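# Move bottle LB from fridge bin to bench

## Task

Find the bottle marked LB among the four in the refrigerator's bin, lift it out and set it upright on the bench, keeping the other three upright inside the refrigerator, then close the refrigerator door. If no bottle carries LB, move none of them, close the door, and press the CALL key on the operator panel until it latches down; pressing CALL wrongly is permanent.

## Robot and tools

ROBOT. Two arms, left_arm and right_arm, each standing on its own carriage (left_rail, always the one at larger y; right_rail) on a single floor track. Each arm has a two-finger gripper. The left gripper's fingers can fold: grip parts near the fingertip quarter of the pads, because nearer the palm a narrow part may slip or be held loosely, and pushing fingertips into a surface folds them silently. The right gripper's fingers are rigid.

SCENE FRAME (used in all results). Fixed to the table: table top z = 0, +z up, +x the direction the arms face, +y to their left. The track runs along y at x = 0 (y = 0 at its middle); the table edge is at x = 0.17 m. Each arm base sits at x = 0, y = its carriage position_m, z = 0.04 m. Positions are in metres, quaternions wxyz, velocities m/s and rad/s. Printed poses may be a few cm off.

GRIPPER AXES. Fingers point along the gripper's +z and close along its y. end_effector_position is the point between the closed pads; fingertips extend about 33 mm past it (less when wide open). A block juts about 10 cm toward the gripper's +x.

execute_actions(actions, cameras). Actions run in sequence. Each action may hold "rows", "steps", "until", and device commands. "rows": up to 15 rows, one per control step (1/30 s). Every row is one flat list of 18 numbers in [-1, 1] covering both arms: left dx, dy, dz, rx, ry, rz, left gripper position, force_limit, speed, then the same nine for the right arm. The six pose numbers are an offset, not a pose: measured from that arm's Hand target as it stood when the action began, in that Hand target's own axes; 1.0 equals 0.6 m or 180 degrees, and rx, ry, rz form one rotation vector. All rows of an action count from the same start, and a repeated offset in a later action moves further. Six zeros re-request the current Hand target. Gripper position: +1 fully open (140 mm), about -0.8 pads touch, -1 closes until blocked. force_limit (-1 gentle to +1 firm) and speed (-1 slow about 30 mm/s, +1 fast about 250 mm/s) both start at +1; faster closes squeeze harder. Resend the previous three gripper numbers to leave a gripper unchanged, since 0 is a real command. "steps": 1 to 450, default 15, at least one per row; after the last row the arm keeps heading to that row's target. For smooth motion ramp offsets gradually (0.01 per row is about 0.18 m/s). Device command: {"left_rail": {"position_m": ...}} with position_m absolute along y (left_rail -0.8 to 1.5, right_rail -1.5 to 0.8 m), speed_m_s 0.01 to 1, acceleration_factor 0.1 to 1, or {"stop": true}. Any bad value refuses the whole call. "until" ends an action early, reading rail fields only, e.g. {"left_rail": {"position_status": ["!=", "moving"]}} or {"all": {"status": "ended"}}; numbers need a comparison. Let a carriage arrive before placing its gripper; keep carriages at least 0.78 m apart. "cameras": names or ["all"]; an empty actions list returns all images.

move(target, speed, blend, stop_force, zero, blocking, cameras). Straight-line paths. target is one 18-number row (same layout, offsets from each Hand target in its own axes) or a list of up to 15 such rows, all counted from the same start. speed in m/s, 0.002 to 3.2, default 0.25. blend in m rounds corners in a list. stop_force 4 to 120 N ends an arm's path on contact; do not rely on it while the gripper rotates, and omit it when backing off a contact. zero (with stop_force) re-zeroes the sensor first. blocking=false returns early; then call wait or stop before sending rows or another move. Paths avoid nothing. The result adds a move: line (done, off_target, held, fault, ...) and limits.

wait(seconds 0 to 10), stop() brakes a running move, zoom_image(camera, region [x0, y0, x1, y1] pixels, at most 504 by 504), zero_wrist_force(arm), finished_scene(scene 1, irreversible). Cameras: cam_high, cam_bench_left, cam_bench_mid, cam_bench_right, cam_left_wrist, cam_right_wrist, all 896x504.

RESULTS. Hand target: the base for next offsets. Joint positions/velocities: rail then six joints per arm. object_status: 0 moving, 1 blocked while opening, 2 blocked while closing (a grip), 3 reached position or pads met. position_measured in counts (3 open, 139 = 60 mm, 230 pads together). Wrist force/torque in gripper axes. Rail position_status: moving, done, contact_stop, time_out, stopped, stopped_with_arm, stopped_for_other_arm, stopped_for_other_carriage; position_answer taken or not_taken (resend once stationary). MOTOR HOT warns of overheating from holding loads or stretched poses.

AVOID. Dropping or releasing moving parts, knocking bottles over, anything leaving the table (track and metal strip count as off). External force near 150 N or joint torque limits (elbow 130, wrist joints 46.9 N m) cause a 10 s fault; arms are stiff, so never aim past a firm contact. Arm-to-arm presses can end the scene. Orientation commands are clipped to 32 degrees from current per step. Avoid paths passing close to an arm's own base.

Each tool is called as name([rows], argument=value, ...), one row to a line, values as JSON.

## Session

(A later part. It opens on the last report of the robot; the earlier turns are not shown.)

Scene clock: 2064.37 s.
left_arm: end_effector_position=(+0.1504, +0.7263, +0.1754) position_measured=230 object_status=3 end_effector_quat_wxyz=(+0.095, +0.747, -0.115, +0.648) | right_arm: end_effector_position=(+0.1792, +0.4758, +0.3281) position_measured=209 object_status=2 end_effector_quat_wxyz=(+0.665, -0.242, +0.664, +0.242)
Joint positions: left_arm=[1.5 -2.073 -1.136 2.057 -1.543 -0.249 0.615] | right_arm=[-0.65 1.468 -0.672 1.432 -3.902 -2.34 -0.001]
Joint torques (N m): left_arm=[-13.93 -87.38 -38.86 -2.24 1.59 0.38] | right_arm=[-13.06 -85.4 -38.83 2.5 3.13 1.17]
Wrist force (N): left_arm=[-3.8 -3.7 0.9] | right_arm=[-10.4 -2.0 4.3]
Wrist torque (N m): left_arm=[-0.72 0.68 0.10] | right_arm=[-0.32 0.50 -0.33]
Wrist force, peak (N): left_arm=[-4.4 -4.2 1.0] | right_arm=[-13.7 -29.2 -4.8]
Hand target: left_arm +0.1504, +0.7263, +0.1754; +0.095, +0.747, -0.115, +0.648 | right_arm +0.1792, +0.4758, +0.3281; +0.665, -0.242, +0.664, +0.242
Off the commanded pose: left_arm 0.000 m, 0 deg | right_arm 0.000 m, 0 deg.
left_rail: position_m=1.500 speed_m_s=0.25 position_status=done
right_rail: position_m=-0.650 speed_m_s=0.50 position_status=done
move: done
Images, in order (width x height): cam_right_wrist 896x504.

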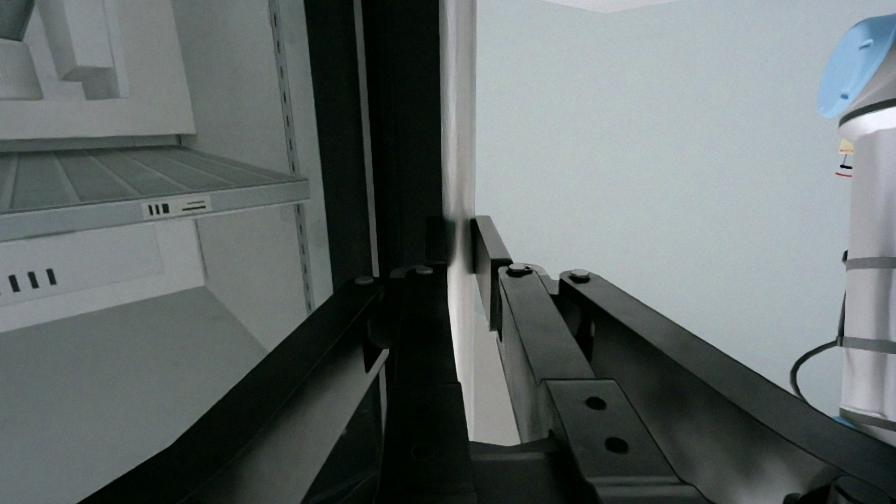

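move([
  [0,0,0,0,0,0,-1,-1,-1,0,-0.0175,0.0388,0,0,0,-1,-0.7,-1],
  [0,0,0,0,0,0,-1,-1,-1,0,-0.0424,0.0775,0,0,0,-1,-0.7,-1],
], speed=0.03, blend=[0.01,0], stop_force=40, cameras=["cam_right_wrist","cam_left_wrist","cam_bench_left"])

Scene clock: 2070.17 s.
left_arm: end_effector_position=(+0.1504, +0.7263, +0.1754) position_measured=230 object_status=3 end_effector_quat_wxyz=(+0.095, +0.747, -0.115, +0.648) | right_arm: end_effector_position=(+0.2262, +0.4860, +0.3281) position_measured=209 object_status=2 end_effector_quat_wxyz=(+0.664, -0.243, +0.664, +0.242)
Joint positions: left_arm=[1.5 -2.073 -1.136 2.057 -1.543 -0.249 0.615] | right_arm=[-0.65 1.417 -0.664 1.414 -3.892 -2.288 -0.001]
Joint torques (N m): left_arm=[-16.71 -86.88 -39 -1.94 1.31 0.83] | right_arm=[-14.07 -124.88 -9.38 -9.88 -15.74 1.51]
Wrist force (N): left_arm=[-4.0 -3.9 1.2] | right_arm=[-5.9 44.3 25.4]
Wrist torque (N m): left_arm=[-0.76 0.73 0.10] | right_arm=[-1.00 0.71 -0.30]
Wrist force, peak (N): left_arm=[-4.5 -4.1 0.9] | right_arm=[-7.2 45.4 29.0]
Hand target: left_arm +0.1504, +0.7263, +0.1754; +0.095, +0.747, -0.115, +0.648 | right_arm +0.2262, +0.4860, +0.3281; +0.664, -0.243, +0.664, +0.242 (not the last commanded pose)
Off the commanded pose: left_arm 0.000 m, 0 deg | right_arm 0.005 m, 0 deg.
left_rail: position_m=1.500 speed_m_s=0.25 position_status=done
right_rail: position_m=-0.650 speed_m_s=0.50 position_status=done
move: contact (right_arm); path passed 1 of 2 targets
Images, in order (width x height): cam_bench_left 896x504, cam_left_wrist 896x504, cam_right_wrist 896x504.

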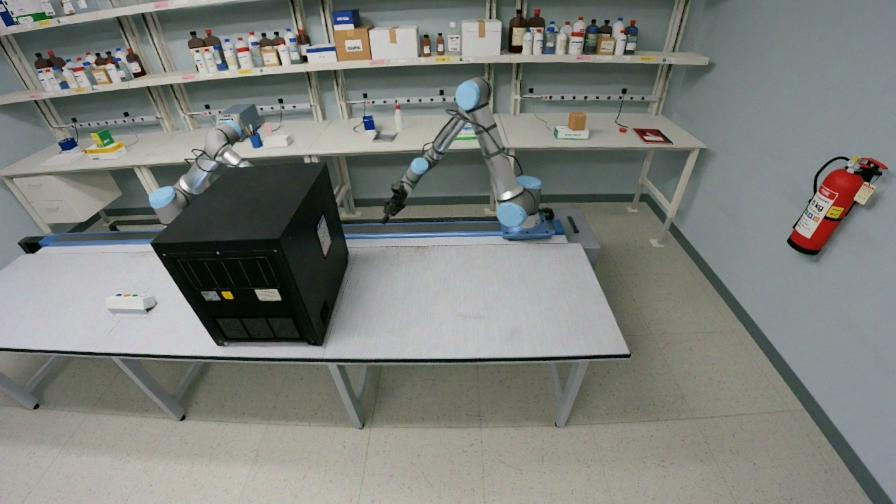

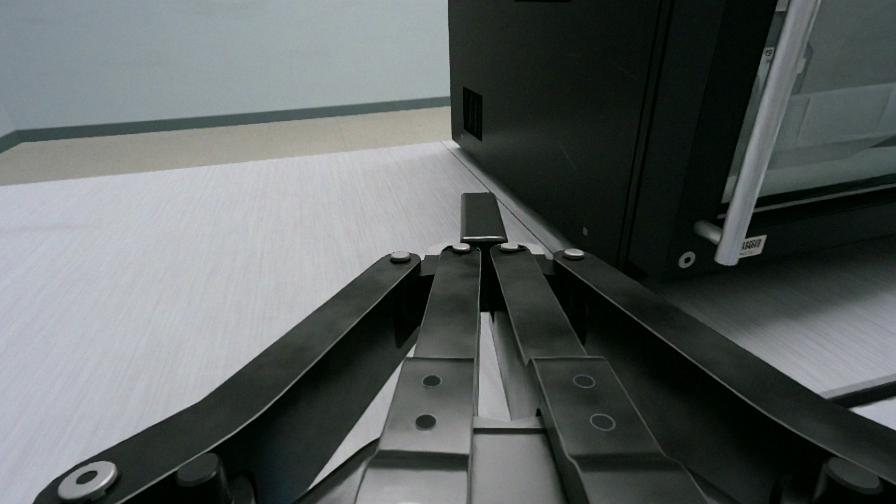

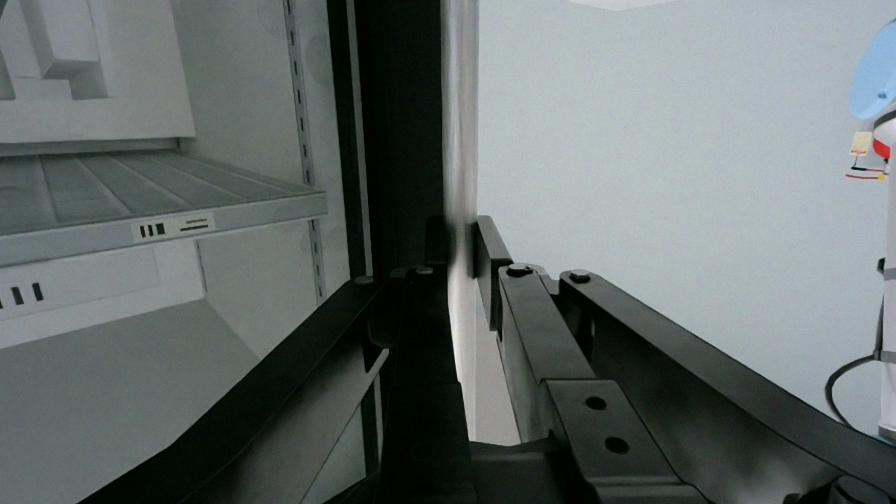

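move([
  [0,0,0,0,0,0,-1,-1,-1,0,0.0025,0,0,0,0,-1,-0.7,-1],
  [0,0,0,0,0,0,-1,-1,-1,0,0.0025,0,0,0,0,-0.5,-0.7,-1],
], speed=0.02, cameras=["cam_right_wrist"])

Scene clock: 2074.43 s.
left_arm: end_effector_position=(+0.1504, +0.7263, +0.1754) position_measured=230 object_status=3 end_effector_quat_wxyz=(+0.095, +0.747, -0.115, +0.648) | right_arm: end_effector_position=(+0.2253, +0.4872, +0.3281) position_measured=192 object_status=0 end_effector_quat_wxyz=(+0.664, -0.243, +0.664, +0.242)
Joint positions: left_arm=[1.5 -2.073 -1.136 2.057 -1.543 -0.249 0.615] | right_arm=[-0.65 1.418 -0.662 1.411 -3.891 -2.289 -0.001]
Joint torques (N m): left_arm=[-12.49 -86.33 -40.12 -1.98 1.34 0.18] | right_arm=[8.89 -92.63 -44.05 0.78 2 1.15]
Wrist force (N): left_arm=[-4.3 -4.0 0.5] | right_arm=[-4.6 -8.0 4.4]
Wrist torque (N m): left_arm=[-0.78 0.79 0.08] | right_arm=[-2.07 0.94 -0.45]
Wrist force, peak (N): left_arm=[-4.3 -4.3 1.2] | right_arm=[-5.5 44.6 25.7]
Hand target: left_arm +0.1504, +0.7263, +0.1754; +0.095, +0.747, -0.115, +0.648 | right_arm +0.2253, +0.4872, +0.3281; +0.664, -0.243, +0.664, +0.242
Off the commanded pose: left_arm 0.000 m, 0 deg | right_arm 0.000 m, 0 deg.
left_rail: position_m=1.500 speed_m_s=0.25 position_status=done
right_rail: position_m=-0.650 speed_m_s=0.50 position_status=done
move: done
Images, in order (width x height): cam_right_wrist 896x504.

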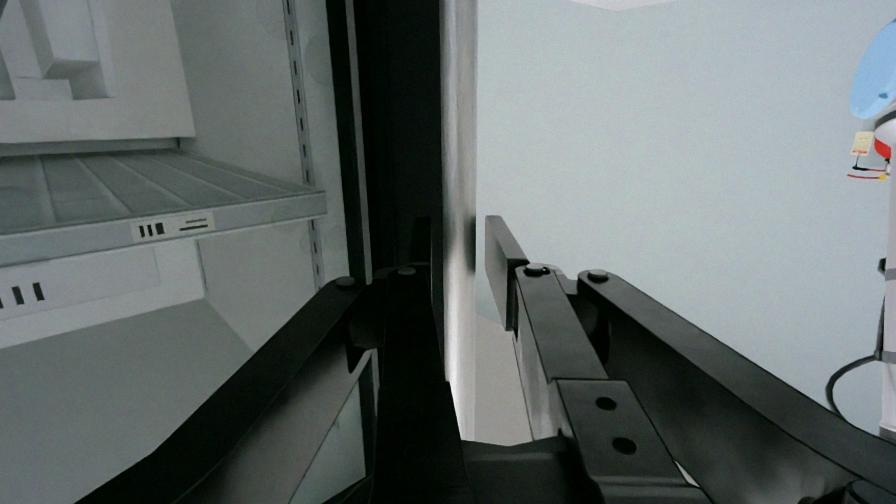

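move(target=[0,0,0,0,0,0,-1,-1,-1,0,0,-0.2,0,0,0,-0.5,-0.7,-1], speed=0.06, cameras=["cam_right_wrist","cam_left_wrist","cam_high"])

zoom_image(camera="cam_left_wrist", region=[450, 0, 896, 300])

Scene clock: 2078.93 s.
left_arm: end_effector_position=(+0.1504, +0.7263, +0.1754) position_measured=230 object_status=3 end_effector_quat_wxyz=(+0.095, +0.747, -0.115, +0.648) | right_arm: end_effector_position=(+0.1337, +0.4100, +0.3281) position_measured=192 object_status=3 end_effector_quat_wxyz=(+0.664, -0.243, +0.664, +0.242)
Joint positions: left_arm=[1.5 -2.073 -1.136 2.057 -1.543 -0.249 0.615] | right_arm=[-0.65 1.514 -0.742 1.584 -3.984 -2.385 -0.001]
Joint torques (N m): left_arm=[-15.17 -86.87 -39.35 -2.32 0.84 0.25] | right_arm=[8.04 -116.03 -18.59 -5.94 -3.01 0.08]
Wrist force (N): left_arm=[-4.3 -3.9 0.7] | right_arm=[-5.0 -8.0 4.8]
Wrist torque (N m): left_arm=[-0.77 0.80 0.10] | right_arm=[-2.07 1.00 -0.46]
Wrist force, peak (N): left_arm=[-4.4 -4.3 1.2] | right_arm=[-5.2 -8.0 5.1]
Hand target: left_arm +0.1504, +0.7263, +0.1754; +0.095, +0.747, -0.115, +0.648 | right_arm +0.1335, +0.4099, +0.3281; +0.664, -0.243, +0.664, +0.242
Off the commanded pose: left_arm 0.000 m, 0 deg | right_arm 0.000 m, 0 deg.
left_rail: position_m=1.500 speed_m_s=0.25 position_status=done
right_rail: position_m=-0.650 speed_m_s=0.50 position_status=done
move: done
Images, in order (width x height): cam_high 896x504, cam_left_wrist 896x504, cam_right_wrist 896x504.

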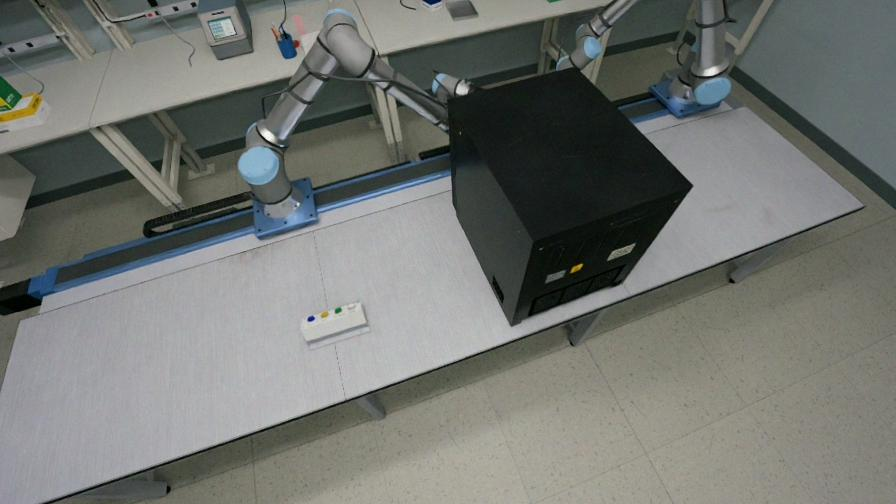

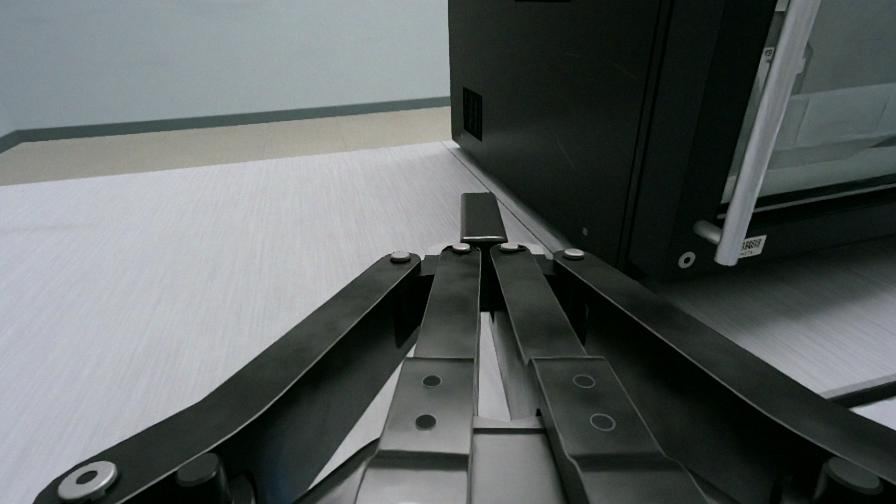

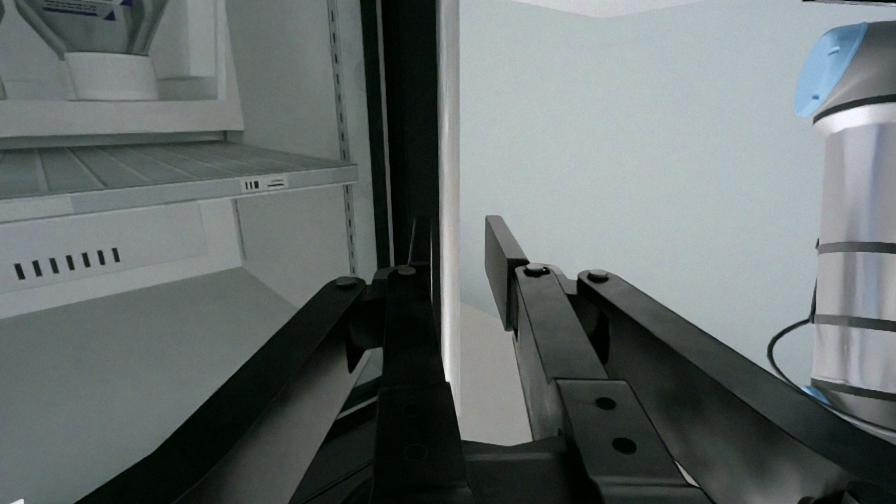

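Scaled by 1.130 from the camera's 896x504 image, which has a finer 1280x720 frame.

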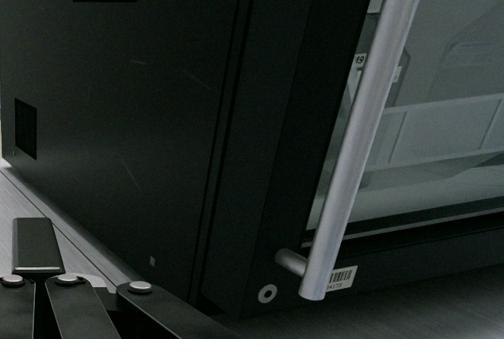

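move(target=[0,0,0,0,0,0,-1,-1,-1,0,0,0.04,0,0,0,-1,-0.7,-1], speed=0.05)

move(target=[0,0,0,0,0,0,-1,-1,-1,0,0,0.16,0,0,0,-1,-0.7,-1], speed=0.02, stop_force=30, cameras=["cam_right_wrist","cam_left_wrist"])

Scene clock: 2085.47 s.
left_arm: end_effector_position=(+0.1504, +0.7263, +0.1754) position_measured=230 object_status=3 end_effector_quat_wxyz=(+0.095, +0.747, -0.115, +0.648) | right_arm: end_effector_position=(+0.1518, +0.4253, +0.3281) position_measured=230 object_status=0 end_effector_quat_wxyz=(+0.664, -0.243, +0.664, +0.242)
Joint positions: left_arm=[1.5 -2.073 -1.136 2.057 -1.543 -0.249 0.615] | right_arm=[-0.65 1.494 -0.728 1.553 -3.967 -2.364 -0.001]
Joint torques (N m): left_arm=[-14.71 -85.7 -39.47 -1.85 0.36 1.25] | right_arm=[-12.38 -88.31 -40.83 1 2.88 -2.39]
Wrist force (N): left_arm=[-3.7 -4.0 0.9] | right_arm=[-4.6 -7.6 4.5]
Wrist torque (N m): left_arm=[-0.78 0.66 0.10] | right_arm=[-1.98 0.92 -0.46]
Wrist force, peak (N): left_arm=[-3.9 -4.4 1.2] | right_arm=[-5.0 -8.2 5.1]
Hand target: left_arm +0.1504, +0.7263, +0.1754; +0.095, +0.747, -0.115, +0.648 | right_arm +0.1519, +0.4254, +0.3281; +0.664, -0.243, +0.664, +0.242
Off the commanded pose: left_arm 0.000 m, 0 deg | right_arm 0.000 m, 0 deg.
left_rail: position_m=1.500 speed_m_s=0.25 position_status=done
right_rail: position_m=-0.650 speed_m_s=0.50 position_status=done
move: done

Scene clock: 2090.70 s.
left_arm: end_effector_position=(+0.1504, +0.7263, +0.1754) position_measured=230 object_status=3 end_effector_quat_wxyz=(+0.095, +0.747, -0.115, +0.648) | right_arm: end_effector_position=(+0.2117, +0.4758, +0.3281) position_measured=230 object_status=3 end_effector_quat_wxyz=(+0.664, -0.243, +0.664, +0.242)
Joint positions: left_arm=[1.5 -2.073 -1.136 2.057 -1.543 -0.249 0.615] | right_arm=[-0.65 1.431 -0.675 1.44 -3.906 -2.302 -0.001]
Joint torques (N m): left_arm=[-13.89 -86.65 -39.17 -2.06 0.18 0.83] | right_arm=[-5.67 -118.4 -24.73 -1.73 -1.12 1.03]
Wrist force (N): left_arm=[-4.0 -3.9 0.7] | right_arm=[-6.0 -11.0 -22.0]
Wrist torque (N m): left_arm=[-0.76 0.72 0.09] | right_arm=[-1.92 0.79 -0.45]
Wrist force, peak (N): left_arm=[-4.2 -4.4 1.1] | right_arm=[-6.2 -16.1 -55.5]
Hand target: left_arm +0.1504, +0.7263, +0.1754; +0.095, +0.747, -0.115, +0.648 | right_arm +0.2117, +0.4758, +0.3281; +0.664, -0.243, +0.664, +0.242 (not the last commanded pose)
Off the commanded pose: left_arm 0.000 m, 0 deg | right_arm 0.018 m, 0 deg.
left_rail: position_m=1.500 speed_m_s=0.25 position_status=done
right_rail: position_m=-0.650 speed_m_s=0.50 position_status=done
move: contact (right_arm)
Images, in order (width x height): cam_left_wrist 896x504, cam_right_wrist 896x504.

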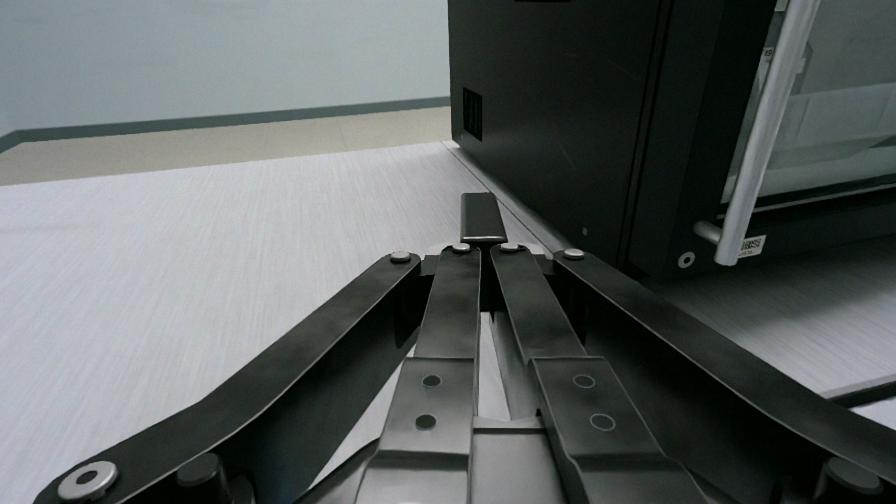

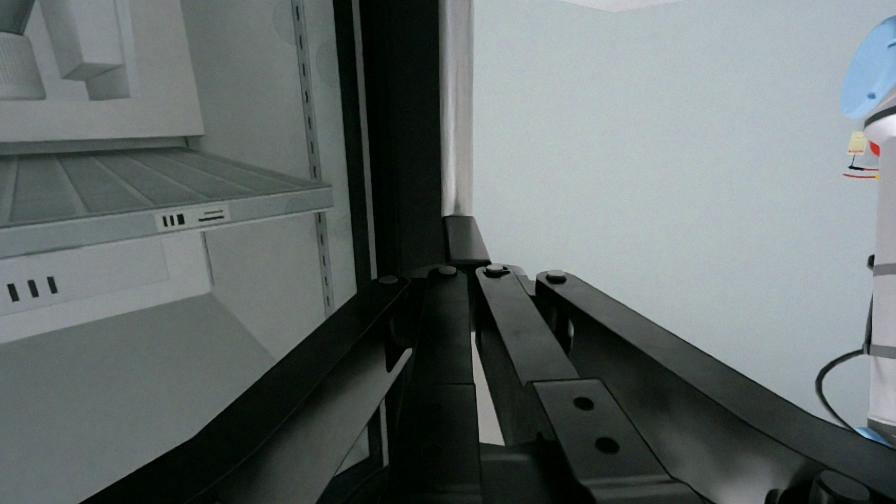

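move([
  [0,0,0,0,0,0,-1,-1,-1,0,0,-0.333,0,0,0,-1,-0.7,-1],
  [0,0,0,0,0,0,-1,-1,-1,-0.058,-0.786,-0.685,0.223,0,0,-1,-0.7,-1],
], speed=0.2, blend=[0.05,0], cameras=["cam_right_wrist","cam_bench_mid","cam_left_wrist"])

Scene clock: 2108.13 s.
left_arm: end_effector_position=(+0.1504, +0.7263, +0.1754) position_measured=230 object_status=3 end_effector_quat_wxyz=(+0.095, +0.747, -0.115, +0.648) | right_arm: end_effector_position=(+0.0908, +0.2377, +0.3361) position_measured=230 object_status=3 end_effector_quat_wxyz=(+0.681, -0.190, +0.681, +0.190)
Joint positions: left_arm=[1.5 -2.073 -1.136 2.057 -1.543 -0.249 0.615] | right_arm=[-0.65 1.608 -0.867 1.839 -4.114 -2.635 -0.002]
Joint torques (N m): left_arm=[-15.84 -84.3 -39.06 -1.88 0.38 0.53] | right_arm=[8 -69.03 -34.48 1.71 3.16 -1.83]
Wrist force (N): left_arm=[-4.0 -3.9 1.0] | right_arm=[-4.4 -7.5 4.0]
Wrist torque (N m): left_arm=[-0.75 0.71 0.10] | right_arm=[-1.95 0.86 -0.44]
Wrist force, peak (N): left_arm=[-4.6 -4.1 1.3] | right_arm=[-6.1 -11.1 -22.2]
Hand target: left_arm +0.1504, +0.7263, +0.1754; +0.095, +0.747, -0.115, +0.648 | right_arm +0.0907, +0.2379, +0.3360; +0.681, -0.190, +0.681, +0.190 (not the last commanded pose)
Off the commanded pose: left_arm 0.000 m, 0 deg | right_arm 0.404 m, 31 deg.
left_rail: position_m=1.500 speed_m_s=0.25 position_status=done
right_rail: position_m=-0.650 speed_m_s=0.50 position_status=done
move: held (right_arm; a check stopped the path); path passed 1 of 2 targets; limits=held
pose unreachable (right arm): on one or more control steps of this call, first in action 0 (counted from 0), this arm could not follow its commanded pose, so it was not sent that pose on those steps. It may still have moved: this result reports where it is.
cause: moving toward the commanded pose would bring two parts of the arm too close to each other (its gripper and another part of the arm, with joints 5 (wrist 1) to 7 (wrist 3) between them, 7 mm apart when it was first held).
Images, in order (width x height): cam_bench_mid 896x504, cam_left_wrist 896x504, cam_right_wrist 896x504.

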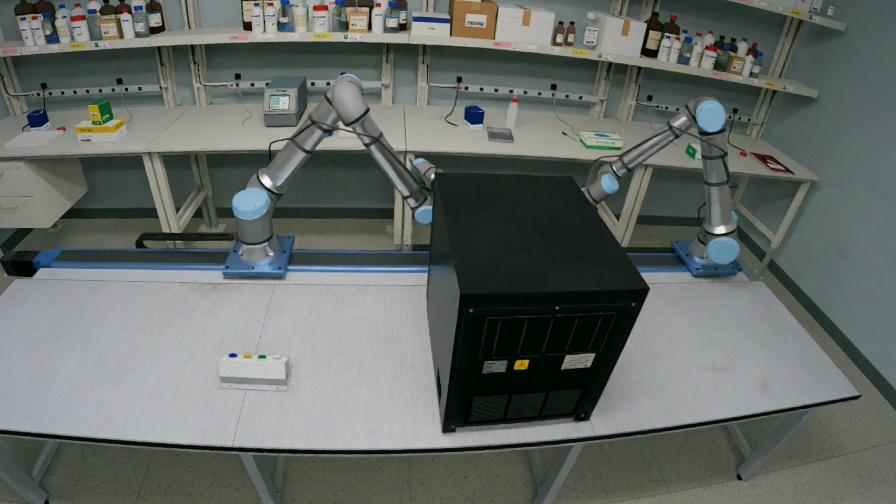

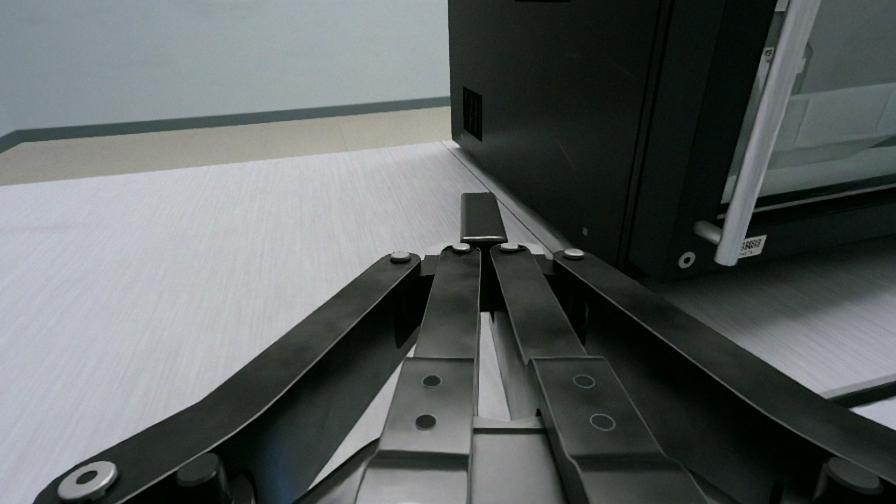

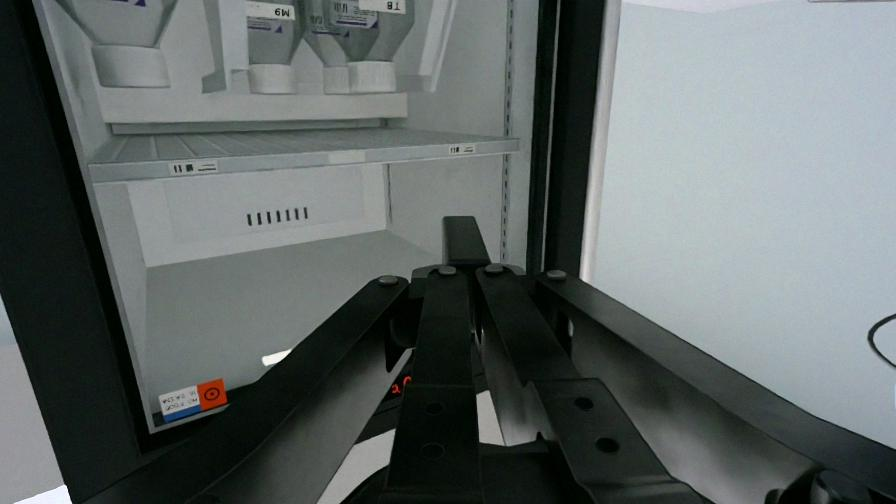

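zoom_image(camera="cam_right_wrist", region=[230, 0, 430, 100])

Scaled by 2.520 from the camera's 896x504 image, which has a finer 1280x720 frame.

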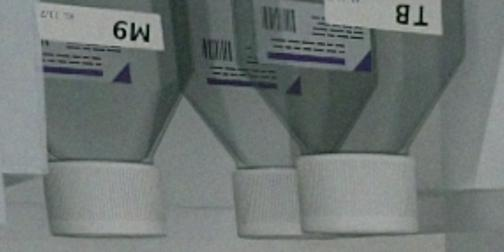

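move(target=[0,0,0,0,0,0,-1,-1,-1,-0.05,-0.611,-0.117,0,0,0,-1,-0.7,-1], speed=0.2)

Scene clock: 2116.57 s.
left_arm: end_effector_position=(+0.1504, +0.7263, +0.1754) position_measured=230 object_status=3 end_effector_quat_wxyz=(+0.095, +0.747, -0.115, +0.648) | right_arm: end_effector_position=(+0.2202, -0.1121, +0.3663) position_measured=230 object_status=3 end_effector_quat_wxyz=(+0.681, -0.190, +0.681, +0.190)
Joint positions: left_arm=[1.5 -2.073 -1.136 2.057 -1.543 -0.249 0.615] | right_arm=[-0.65 1.273 -1.251 2.588 -4.479 -2.301 -0.001]
Joint torques (N m): left_arm=[-13.21 -84 -39.95 -2.08 -0.43 0.89] | right_arm=[-17.01 -56.87 -0.17 -4.67 2.53 -3.2]
Wrist force (N): left_arm=[-3.9 -3.8 0.9] | right_arm=[-4.5 -7.5 4.1]
Wrist torque (N m): left_arm=[-0.72 0.71 0.10] | right_arm=[-1.98 0.91 -0.59]
Wrist force, peak (N): left_arm=[-4.2 -4.4 1.1] | right_arm=[-5.0 -9.2 3.7]
Hand target: left_arm +0.1504, +0.7263, +0.1754; +0.095, +0.747, -0.115, +0.648 | right_arm +0.2203, -0.1122, +0.3663; +0.681, -0.190, +0.681, +0.190
Off the commanded pose: left_arm 0.000 m, 0 deg | right_arm 0.000 m, 0 deg.
left_rail: position_m=1.500 speed_m_s=0.25 position_status=done
right_rail: position_m=-0.650 speed_m_s=0.50 position_status=done
move: done

move(target=[0,0,0,0,0,0,-1,-1,-1,0,-0.7255,-0.05,0.173,0,0,-1,-0.7,-1], speed=0.2)

move(target=[0,0,0,0,0,0,-1,-1,-1,0,-0.13,0,0,0.28,0,-1,-0.7,-1], speed=0.2, cameras=["cam_right_wrist","cam_bench_mid"])

Scene clock: 2121.23 s.
left_arm: end_effector_position=(+0.1504, +0.7263, +0.1754) position_measured=230 object_status=3 end_effector_quat_wxyz=(+0.095, +0.747, -0.115, +0.648) | right_arm: end_effector_position=(+0.3256, -0.3215, +0.3667) position_measured=230 object_status=3 end_effector_quat_wxyz=(+0.702, -0.086, +0.702, +0.086)
Joint positions: left_arm=[1.5 -2.073 -1.136 2.057 -1.543 -0.249 0.615] | right_arm=[-0.65 0.806 -1.342 2.851 -4.651 -2.133 0]
Joint torques (N m): left_arm=[-12.95 -87.53 -39.89 -1.74 -0.05 0.56] | right_arm=[8.53 -10.34 -12.45 0.73 -1.96 -0.78]
Wrist force (N): left_arm=[-3.9 -3.8 0.7] | right_arm=[-4.8 -7.5 3.7]
Wrist torque (N m): left_arm=[-0.73 0.70 0.10] | right_arm=[-1.95 0.98 -0.65]
Wrist force, peak (N): left_arm=[-4.3 -4.2 1.1] | right_arm=[-5.1 -11.9 10.2]
Hand target: left_arm +0.1504, +0.7263, +0.1754; +0.095, +0.747, -0.115, +0.648 | right_arm +0.3256, -0.3215, +0.3667; +0.702, -0.086, +0.702, +0.086 (not the last commanded pose)
Off the commanded pose: left_arm 0.000 m, 0 deg | right_arm 0.202 m, 14 deg.
left_rail: position_m=1.500 speed_m_s=0.25 position_status=done
right_rail: position_m=-0.650 speed_m_s=0.50 position_status=done
move: held (right_arm; a check stopped the path); limits=held
pose unreachable (right arm): on one or more control steps of this call, first in action 0 (counted from 0), this arm could not follow its commanded pose, so it was not sent that pose on those steps. It may still have moved: this result reports where it is.
cause: moving toward the commanded pose would bring two parts of the arm too close to each other (joints 4 (elbow) to 6 (wrist 2) lie between them).

Scene clock: 2124.13 s.
left_arm: end_effector_position=(+0.1504, +0.7263, +0.1754) position_measured=230 object_status=3 end_effector_quat_wxyz=(+0.095, +0.747, -0.115, +0.648) | right_arm: end_effector_position=(+0.3444, -0.3972, +0.3667) position_measured=230 object_status=3 end_effector_quat_wxyz=(+0.336, -0.114, +0.934, +0.041)
Joint positions: left_arm=[1.5 -2.073 -1.136 2.057 -1.543 -0.249 0.615] | right_arm=[-0.65 0.176 -2.516 2.562 -2.308 -1.529 -0.052]
Joint torques (N m): left_arm=[-11.06 -87.59 -39.93 -1.99 -0.1 1.22] | right_arm=[-9.44 12.16 -56.94 -3.56 3 -3.99]
Wrist force (N): left_arm=[-3.9 -3.8 1.3] | right_arm=[-2.9 -7.7 2.2]
Wrist torque (N m): left_arm=[-0.74 0.70 0.10] | right_arm=[-1.89 0.56 -0.21]
Wrist force, peak (N): left_arm=[-4.3 -4.2 0.7] | right_arm=[-4.6 -7.7 4.0]
Hand target: left_arm +0.1504, +0.7263, +0.1754; +0.095, +0.747, -0.115, +0.648 | right_arm +0.3444, -0.3972, +0.3668; +0.336, -0.114, +0.934, +0.041
Off the commanded pose: left_arm 0.000 m, 0 deg | right_arm 0.000 m, 0 deg.
left_rail: position_m=1.500 speed_m_s=0.25 position_status=done
right_rail: position_m=-0.650 speed_m_s=0.50 position_status=done
move: done
Images, in order (width x height): cam_bench_mid 896x504, cam_right_wrist 896x504.

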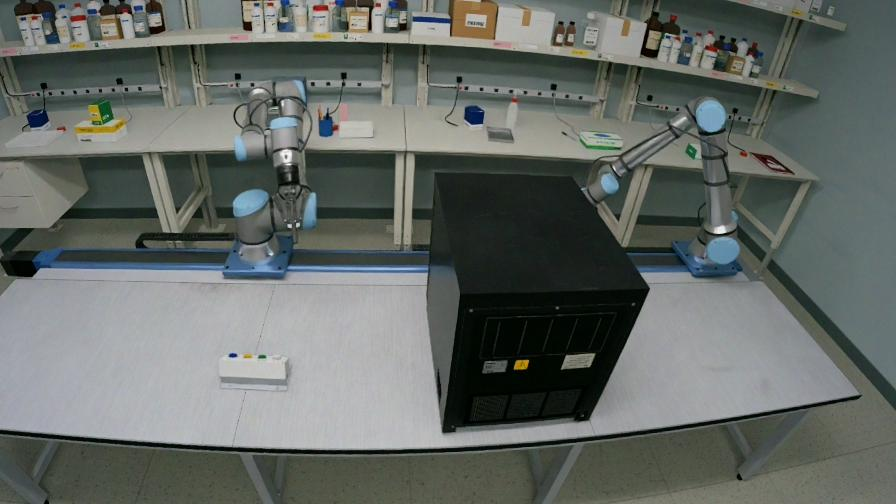

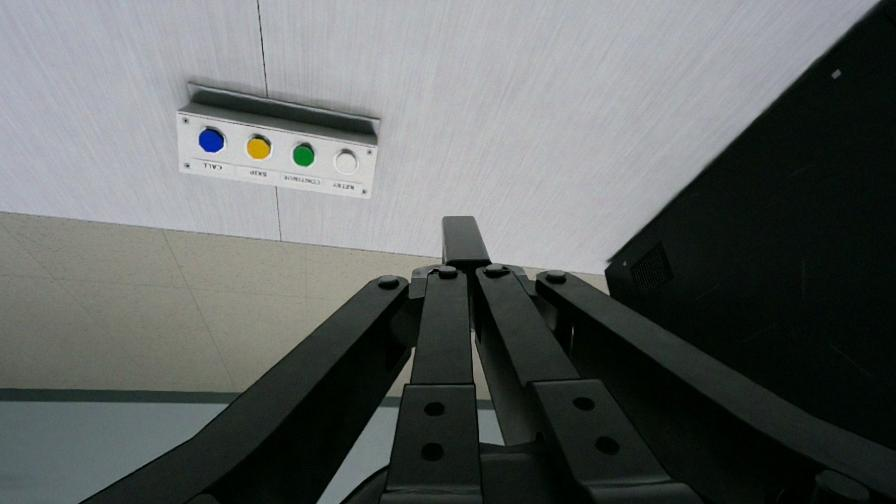

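move(target=[0,0,0,0,0,0,-1,-1,-1,-0.08,-0.429,0.264,0.0414,0.0805,0.0656,-1,-0.7,-1], speed=0.2, cameras=["cam_right_wrist"])

zoom_image(camera="cam_right_wrist", region=[330, 80, 600, 280])

Scene clock: 2146.93 s.
left_arm: end_effector_position=(+0.1504, +0.7263, +0.1754) position_measured=230 object_status=3 end_effector_quat_wxyz=(+0.095, +0.747, -0.115, +0.648) | right_arm: end_effector_position=(+0.5403, -0.6137, +0.2755) position_measured=230 object_status=3 end_effector_quat_wxyz=(+0.217, +0.000, +0.976, +0.000)
Joint positions: left_arm=[1.5 -2.073 -1.136 2.057 -1.543 -0.249 0.615] | right_arm=[-0.65 -0.362 -2.035 2.454 -2.402 -1.421 -0.331]
Joint torques (N m): left_arm=[-13.53 -85.62 -39.15 -1.99 -0.09 0.26] | right_arm=[-8.59 7.14 -54.49 -8.56 -1.86 2.23]
Wrist force (N): left_arm=[-3.8 -4.2 0.9] | right_arm=[-2.3 -8.1 1.8]
Wrist torque (N m): left_arm=[-0.84 0.67 0.09] | right_arm=[-1.93 0.47 -0.32]
Wrist force, peak (N): left_arm=[-4.1 -4.5 1.1] | right_arm=[-3.3 -9.1 3.2]
Hand target: left_arm +0.1504, +0.7263, +0.1754; +0.095, +0.747, -0.115, +0.648 | right_arm +0.5404, -0.6138, +0.2754; +0.217, +0.000, +0.976, +0.000
Off the commanded pose: left_arm 0.000 m, 0 deg | right_arm 0.000 m, 0 deg.
left_rail: position_m=1.500 speed_m_s=0.25 position_status=done
right_rail: position_m=-0.650 speed_m_s=0.50 position_status=done
move: done
Images, in order (width x height): cam_right_wrist 896x504.

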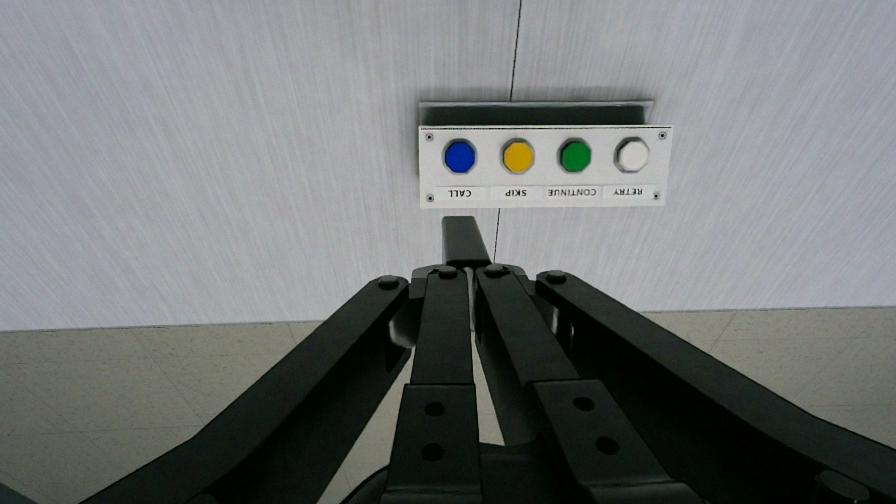

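Scaled by 1.867 from the camera's 896x504 image, which has a finer 1280x720 frame.

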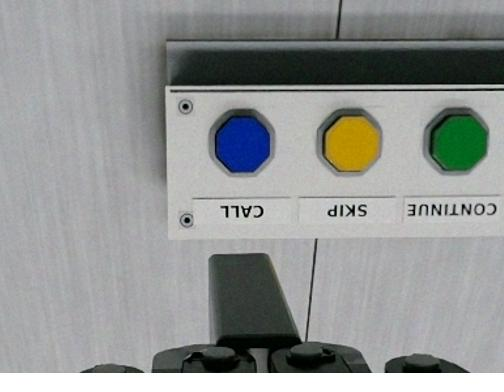

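move(target=[0,0,0,0,0,0,-1,-1,-1,0.02,0.0,0.15,0,0,0,-1,-0.7,-1], speed=0.1, stop_force=15, cameras=["cam_right_wrist","cam_bench_right"])

zoom_image(camera="cam_bench_right", region=[640, 150, 896, 400])

Scene clock: 2170.33 s.
left_arm: end_effector_position=(+0.1504, +0.7263, +0.1754) position_measured=230 object_status=3 end_effector_quat_wxyz=(+0.095, +0.747, -0.115, +0.648) | right_arm: end_effector_position=(+0.5676, -0.6138, +0.1888) position_measured=230 object_status=3 end_effector_quat_wxyz=(+0.217, +0.000, +0.976, +0.000)
Joint positions: left_arm=[1.5 -2.073 -1.136 2.057 -1.543 -0.249 0.615] | right_arm=[-0.65 -0.337 -1.842 2.528 -2.672 -1.431 -0.308]
Joint torques (N m): left_arm=[-12.57 -87.38 -39.34 -1.95 -0.23 0.65] | right_arm=[10.02 0.44 -26.44 -8.62 -1.99 2.39]
Wrist force (N): left_arm=[-3.9 -3.9 1.0] | right_arm=[-2.5 -7.8 1.7]
Wrist torque (N m): left_arm=[-0.77 0.70 0.09] | right_arm=[-1.86 0.49 -0.31]
Wrist force, peak (N): left_arm=[-4.2 -4.5 1.3] | right_arm=[-2.7 -8.2 1.6]
Hand target: left_arm +0.1504, +0.7263, +0.1754; +0.095, +0.747, -0.115, +0.648 | right_arm +0.5676, -0.6138, +0.1888; +0.217, +0.000, +0.976, +0.000
Off the commanded pose: left_arm 0.000 m, 0 deg | right_arm 0.000 m, 0 deg.
left_rail: position_m=1.500 speed_m_s=0.25 position_status=done
right_rail: position_m=-0.650 speed_m_s=0.50 position_status=done
move: done
Images, in order (width x height): cam_bench_right 896x504, cam_right_wrist 896x504.

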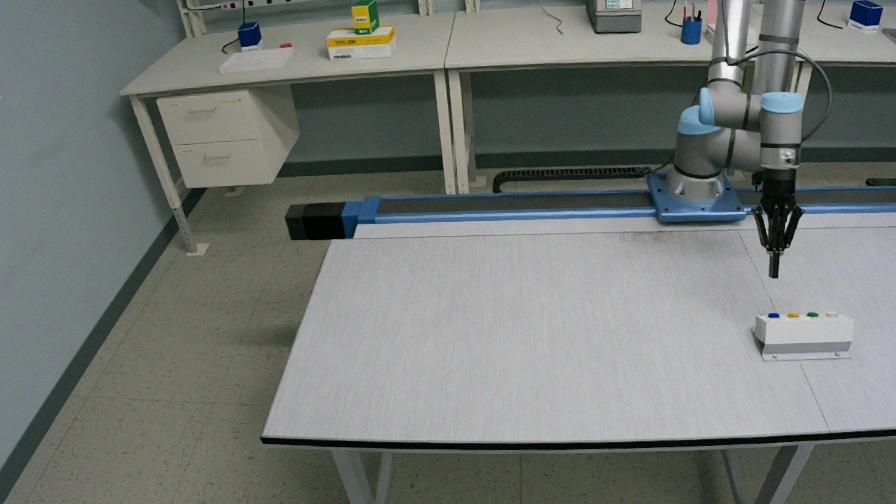

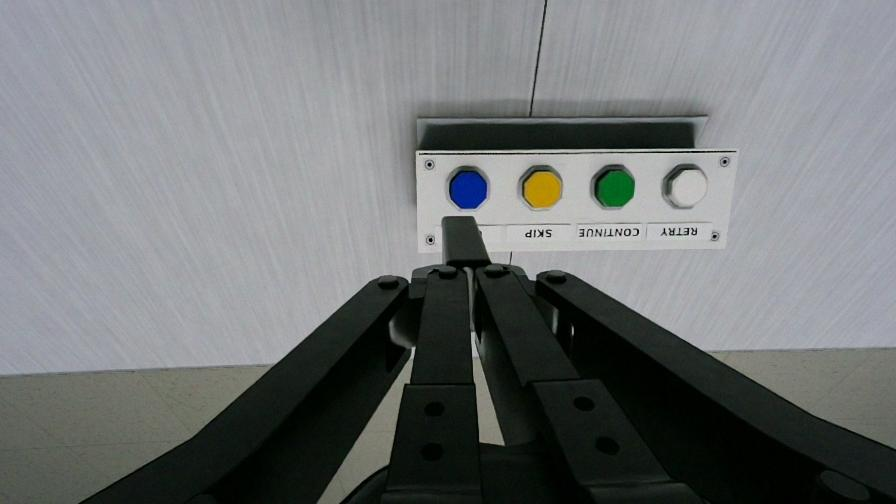

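Scaled by 1.969 from the camera's 896x504 image, which has a finer 1280x720 frame.

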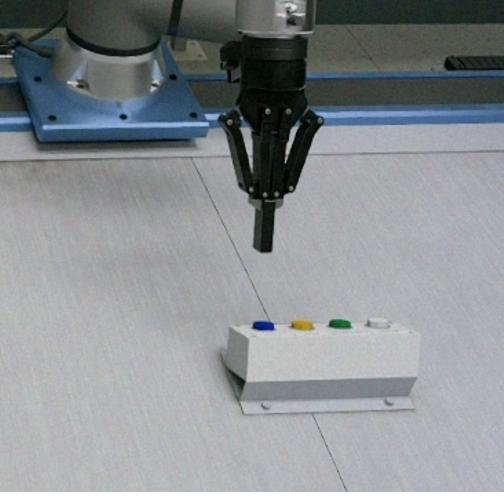

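move(target=[0,0,0,0,0,0,-1,-1,-1,-0.01,0.0167,0.125,0,0,0,-1,-0.7,-1], speed=0.08, stop_force=15, cameras=["cam_right_wrist","cam_bench_right"])

zoom_image(camera="cam_bench_right", region=[700, 200, 896, 400])

Scene clock: 2183.23 s.
left_arm: end_effector_position=(+0.1504, +0.7263, +0.1754) position_measured=230 object_status=3 end_effector_quat_wxyz=(+0.095, +0.747, -0.115, +0.648) | right_arm: end_effector_position=(+0.6047, -0.6038, +0.1234) position_measured=230 object_status=3 end_effector_quat_wxyz=(+0.217, +0.000, +0.976, +0.000)
Joint positions: left_arm=[1.5 -2.073 -1.136 2.057 -1.543 -0.249 0.615] | right_arm=[-0.65 -0.286 -1.625 2.53 -2.897 -1.451 -0.261]
Joint torques (N m): left_arm=[-12.42 -86.54 -39.34 -1.73 -0.16 0.28] | right_arm=[13.37 -12.98 -40.04 -8.37 -1.91 2.71]
Wrist force (N): left_arm=[-4.2 -3.9 1.0] | right_arm=[-2.7 -8.3 2.1]
Wrist torque (N m): left_arm=[-0.76 0.77 0.09] | right_arm=[-1.95 0.53 -0.33]
Wrist force, peak (N): left_arm=[-4.4 -4.1 1.0] | right_arm=[-2.7 -8.3 2.3]
Hand target: left_arm +0.1504, +0.7263, +0.1754; +0.095, +0.747, -0.115, +0.648 | right_arm +0.6047, -0.6038, +0.1234; +0.217, +0.000, +0.976, +0.000
Off the commanded pose: left_arm 0.000 m, 0 deg | right_arm 0.000 m, 0 deg.
left_rail: position_m=1.500 speed_m_s=0.25 position_status=done
right_rail: position_m=-0.650 speed_m_s=0.50 position_status=done
move: done
Images, in order (width x height): cam_bench_right 896x504, cam_right_wrist 896x504.

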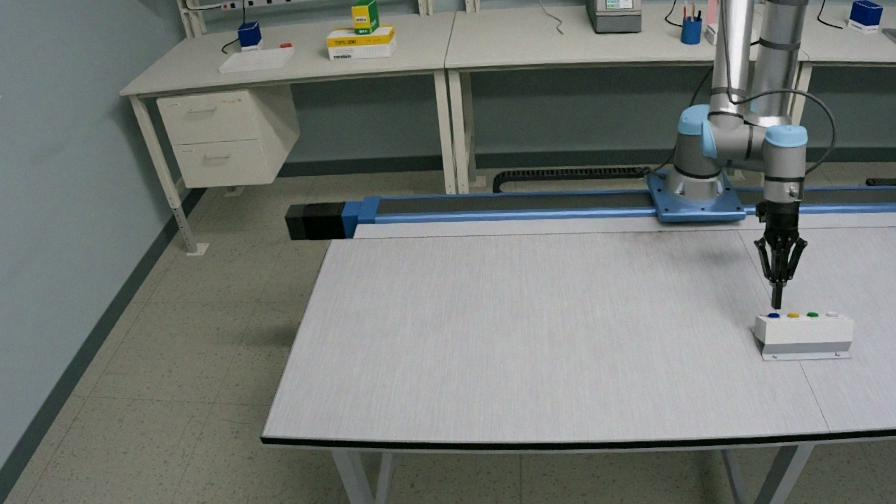

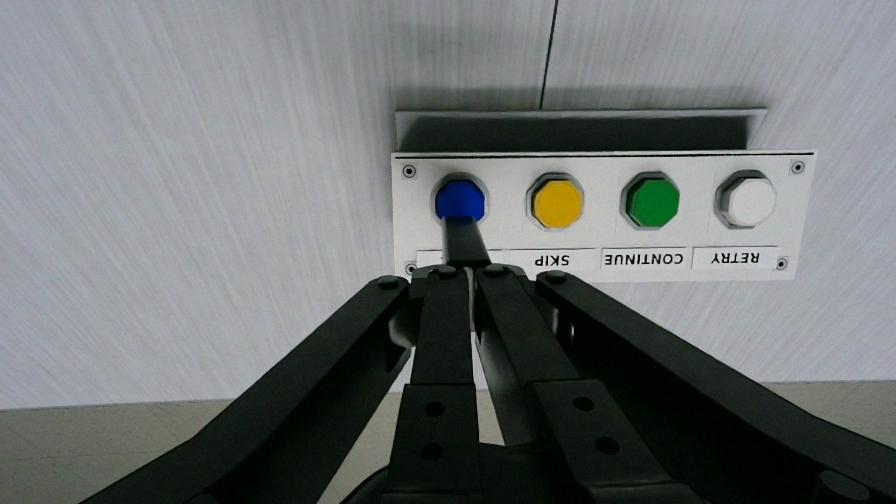

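Scaled by 2.520 from the camera's 896x504 image, which has a finer 1280x720 frame.

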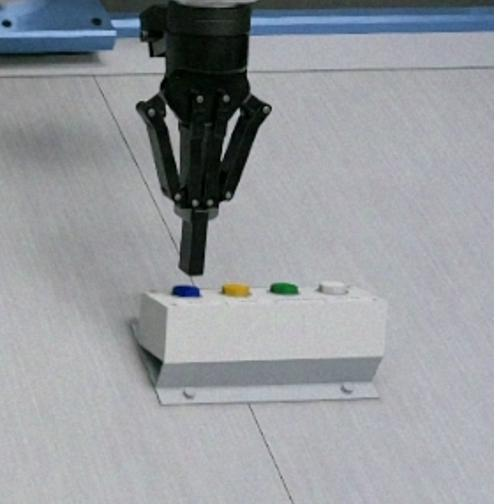

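move(target=[0,0,0,0,0,0,-1,-1,-1,0.015,0.001,0.025,0,0,0,-1,-0.7,-1], speed=0.05, stop_force=10, cameras=["cam_right_wrist","cam_bench_right"])

zoom_image(camera="cam_right_wrist", region=[380, 120, 620, 300])

zoom_image(camera="cam_bench_right", region=[730, 250, 870, 370])

Scene clock: 2195.67 s.
left_arm: end_effector_position=(+0.1504, +0.7263, +0.1754) position_measured=230 object_status=3 end_effector_quat_wxyz=(+0.095, +0.747, -0.115, +0.648) | right_arm: end_effector_position=(+0.6029, -0.6032, +0.1060) position_measured=230 object_status=3 end_effector_quat_wxyz=(+0.217, +0.000, +0.976, +0.000)
Joint positions: left_arm=[1.5 -2.073 -1.136 2.057 -1.543 -0.249 0.615] | right_arm=[-0.65 -0.285 -1.588 2.547 -2.951 -1.451 -0.26]
Joint torques (N m): left_arm=[-11.81 -87.39 -39.73 -2.12 0.11 0.58] | right_arm=[8.65 -12.02 -16.94 -8.47 -1.79 2.3]
Wrist force (N): left_arm=[-3.9 -4.0 0.9] | right_arm=[-2.5 -8.1 2.1]
Wrist torque (N m): left_arm=[-0.79 0.69 0.10] | right_arm=[-1.93 0.50 -0.34]
Wrist force, peak (N): left_arm=[-4.3 -4.4 0.8] | right_arm=[-2.9 -8.4 2.5]
Hand target: left_arm +0.1504, +0.7263, +0.1754; +0.095, +0.747, -0.115, +0.648 | right_arm +0.6029, -0.6032, +0.1060; +0.217, +0.000, +0.976, +0.000
Off the commanded pose: left_arm 0.000 m, 0 deg | right_arm 0.000 m, 0 deg.
left_rail: position_m=1.500 speed_m_s=0.25 position_status=done
right_rail: position_m=-0.650 speed_m_s=0.50 position_status=done
move: done
Images, in order (width x height): cam_bench_right 896x504, cam_right_wrist 896x504.

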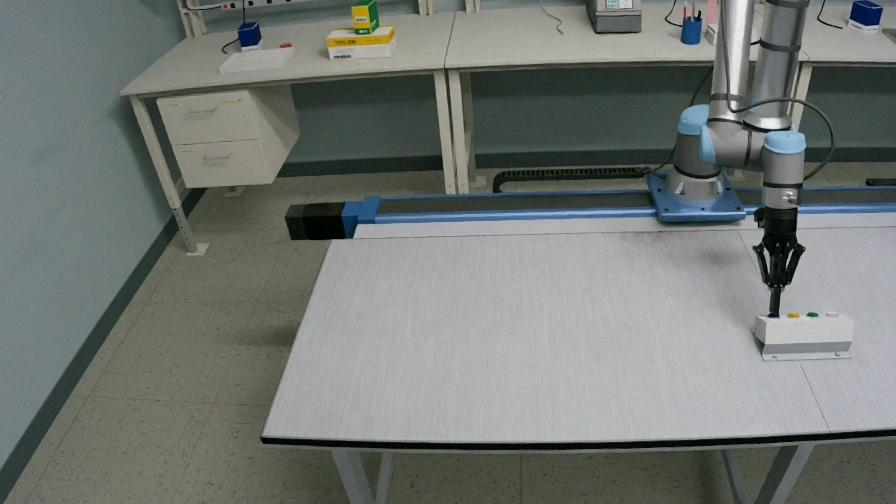

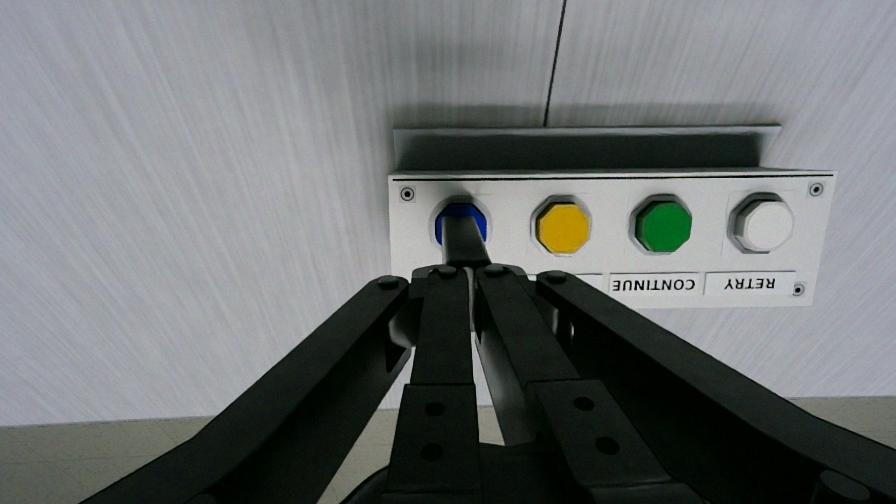

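Scaled by 2.100 from the camera's 896x504 image, which has a finer 1280x720 frame.

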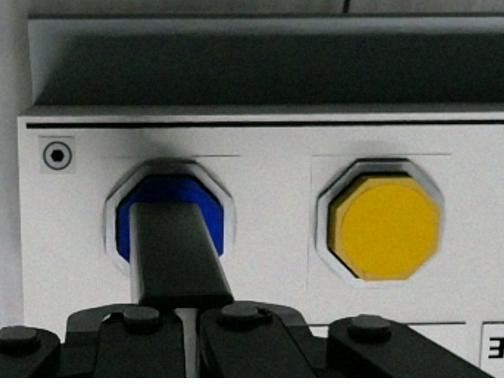

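Scaled by 3.600 from the camera's 896x504 image, which has a finer 1280x720 frame.

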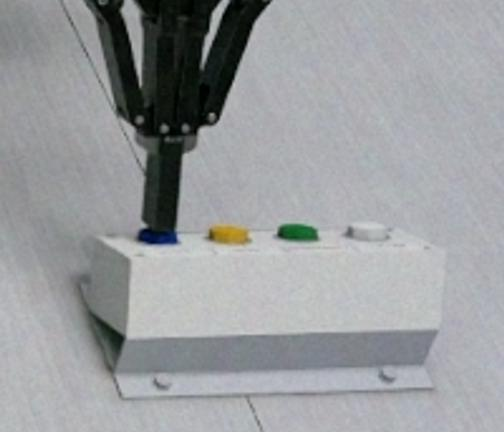

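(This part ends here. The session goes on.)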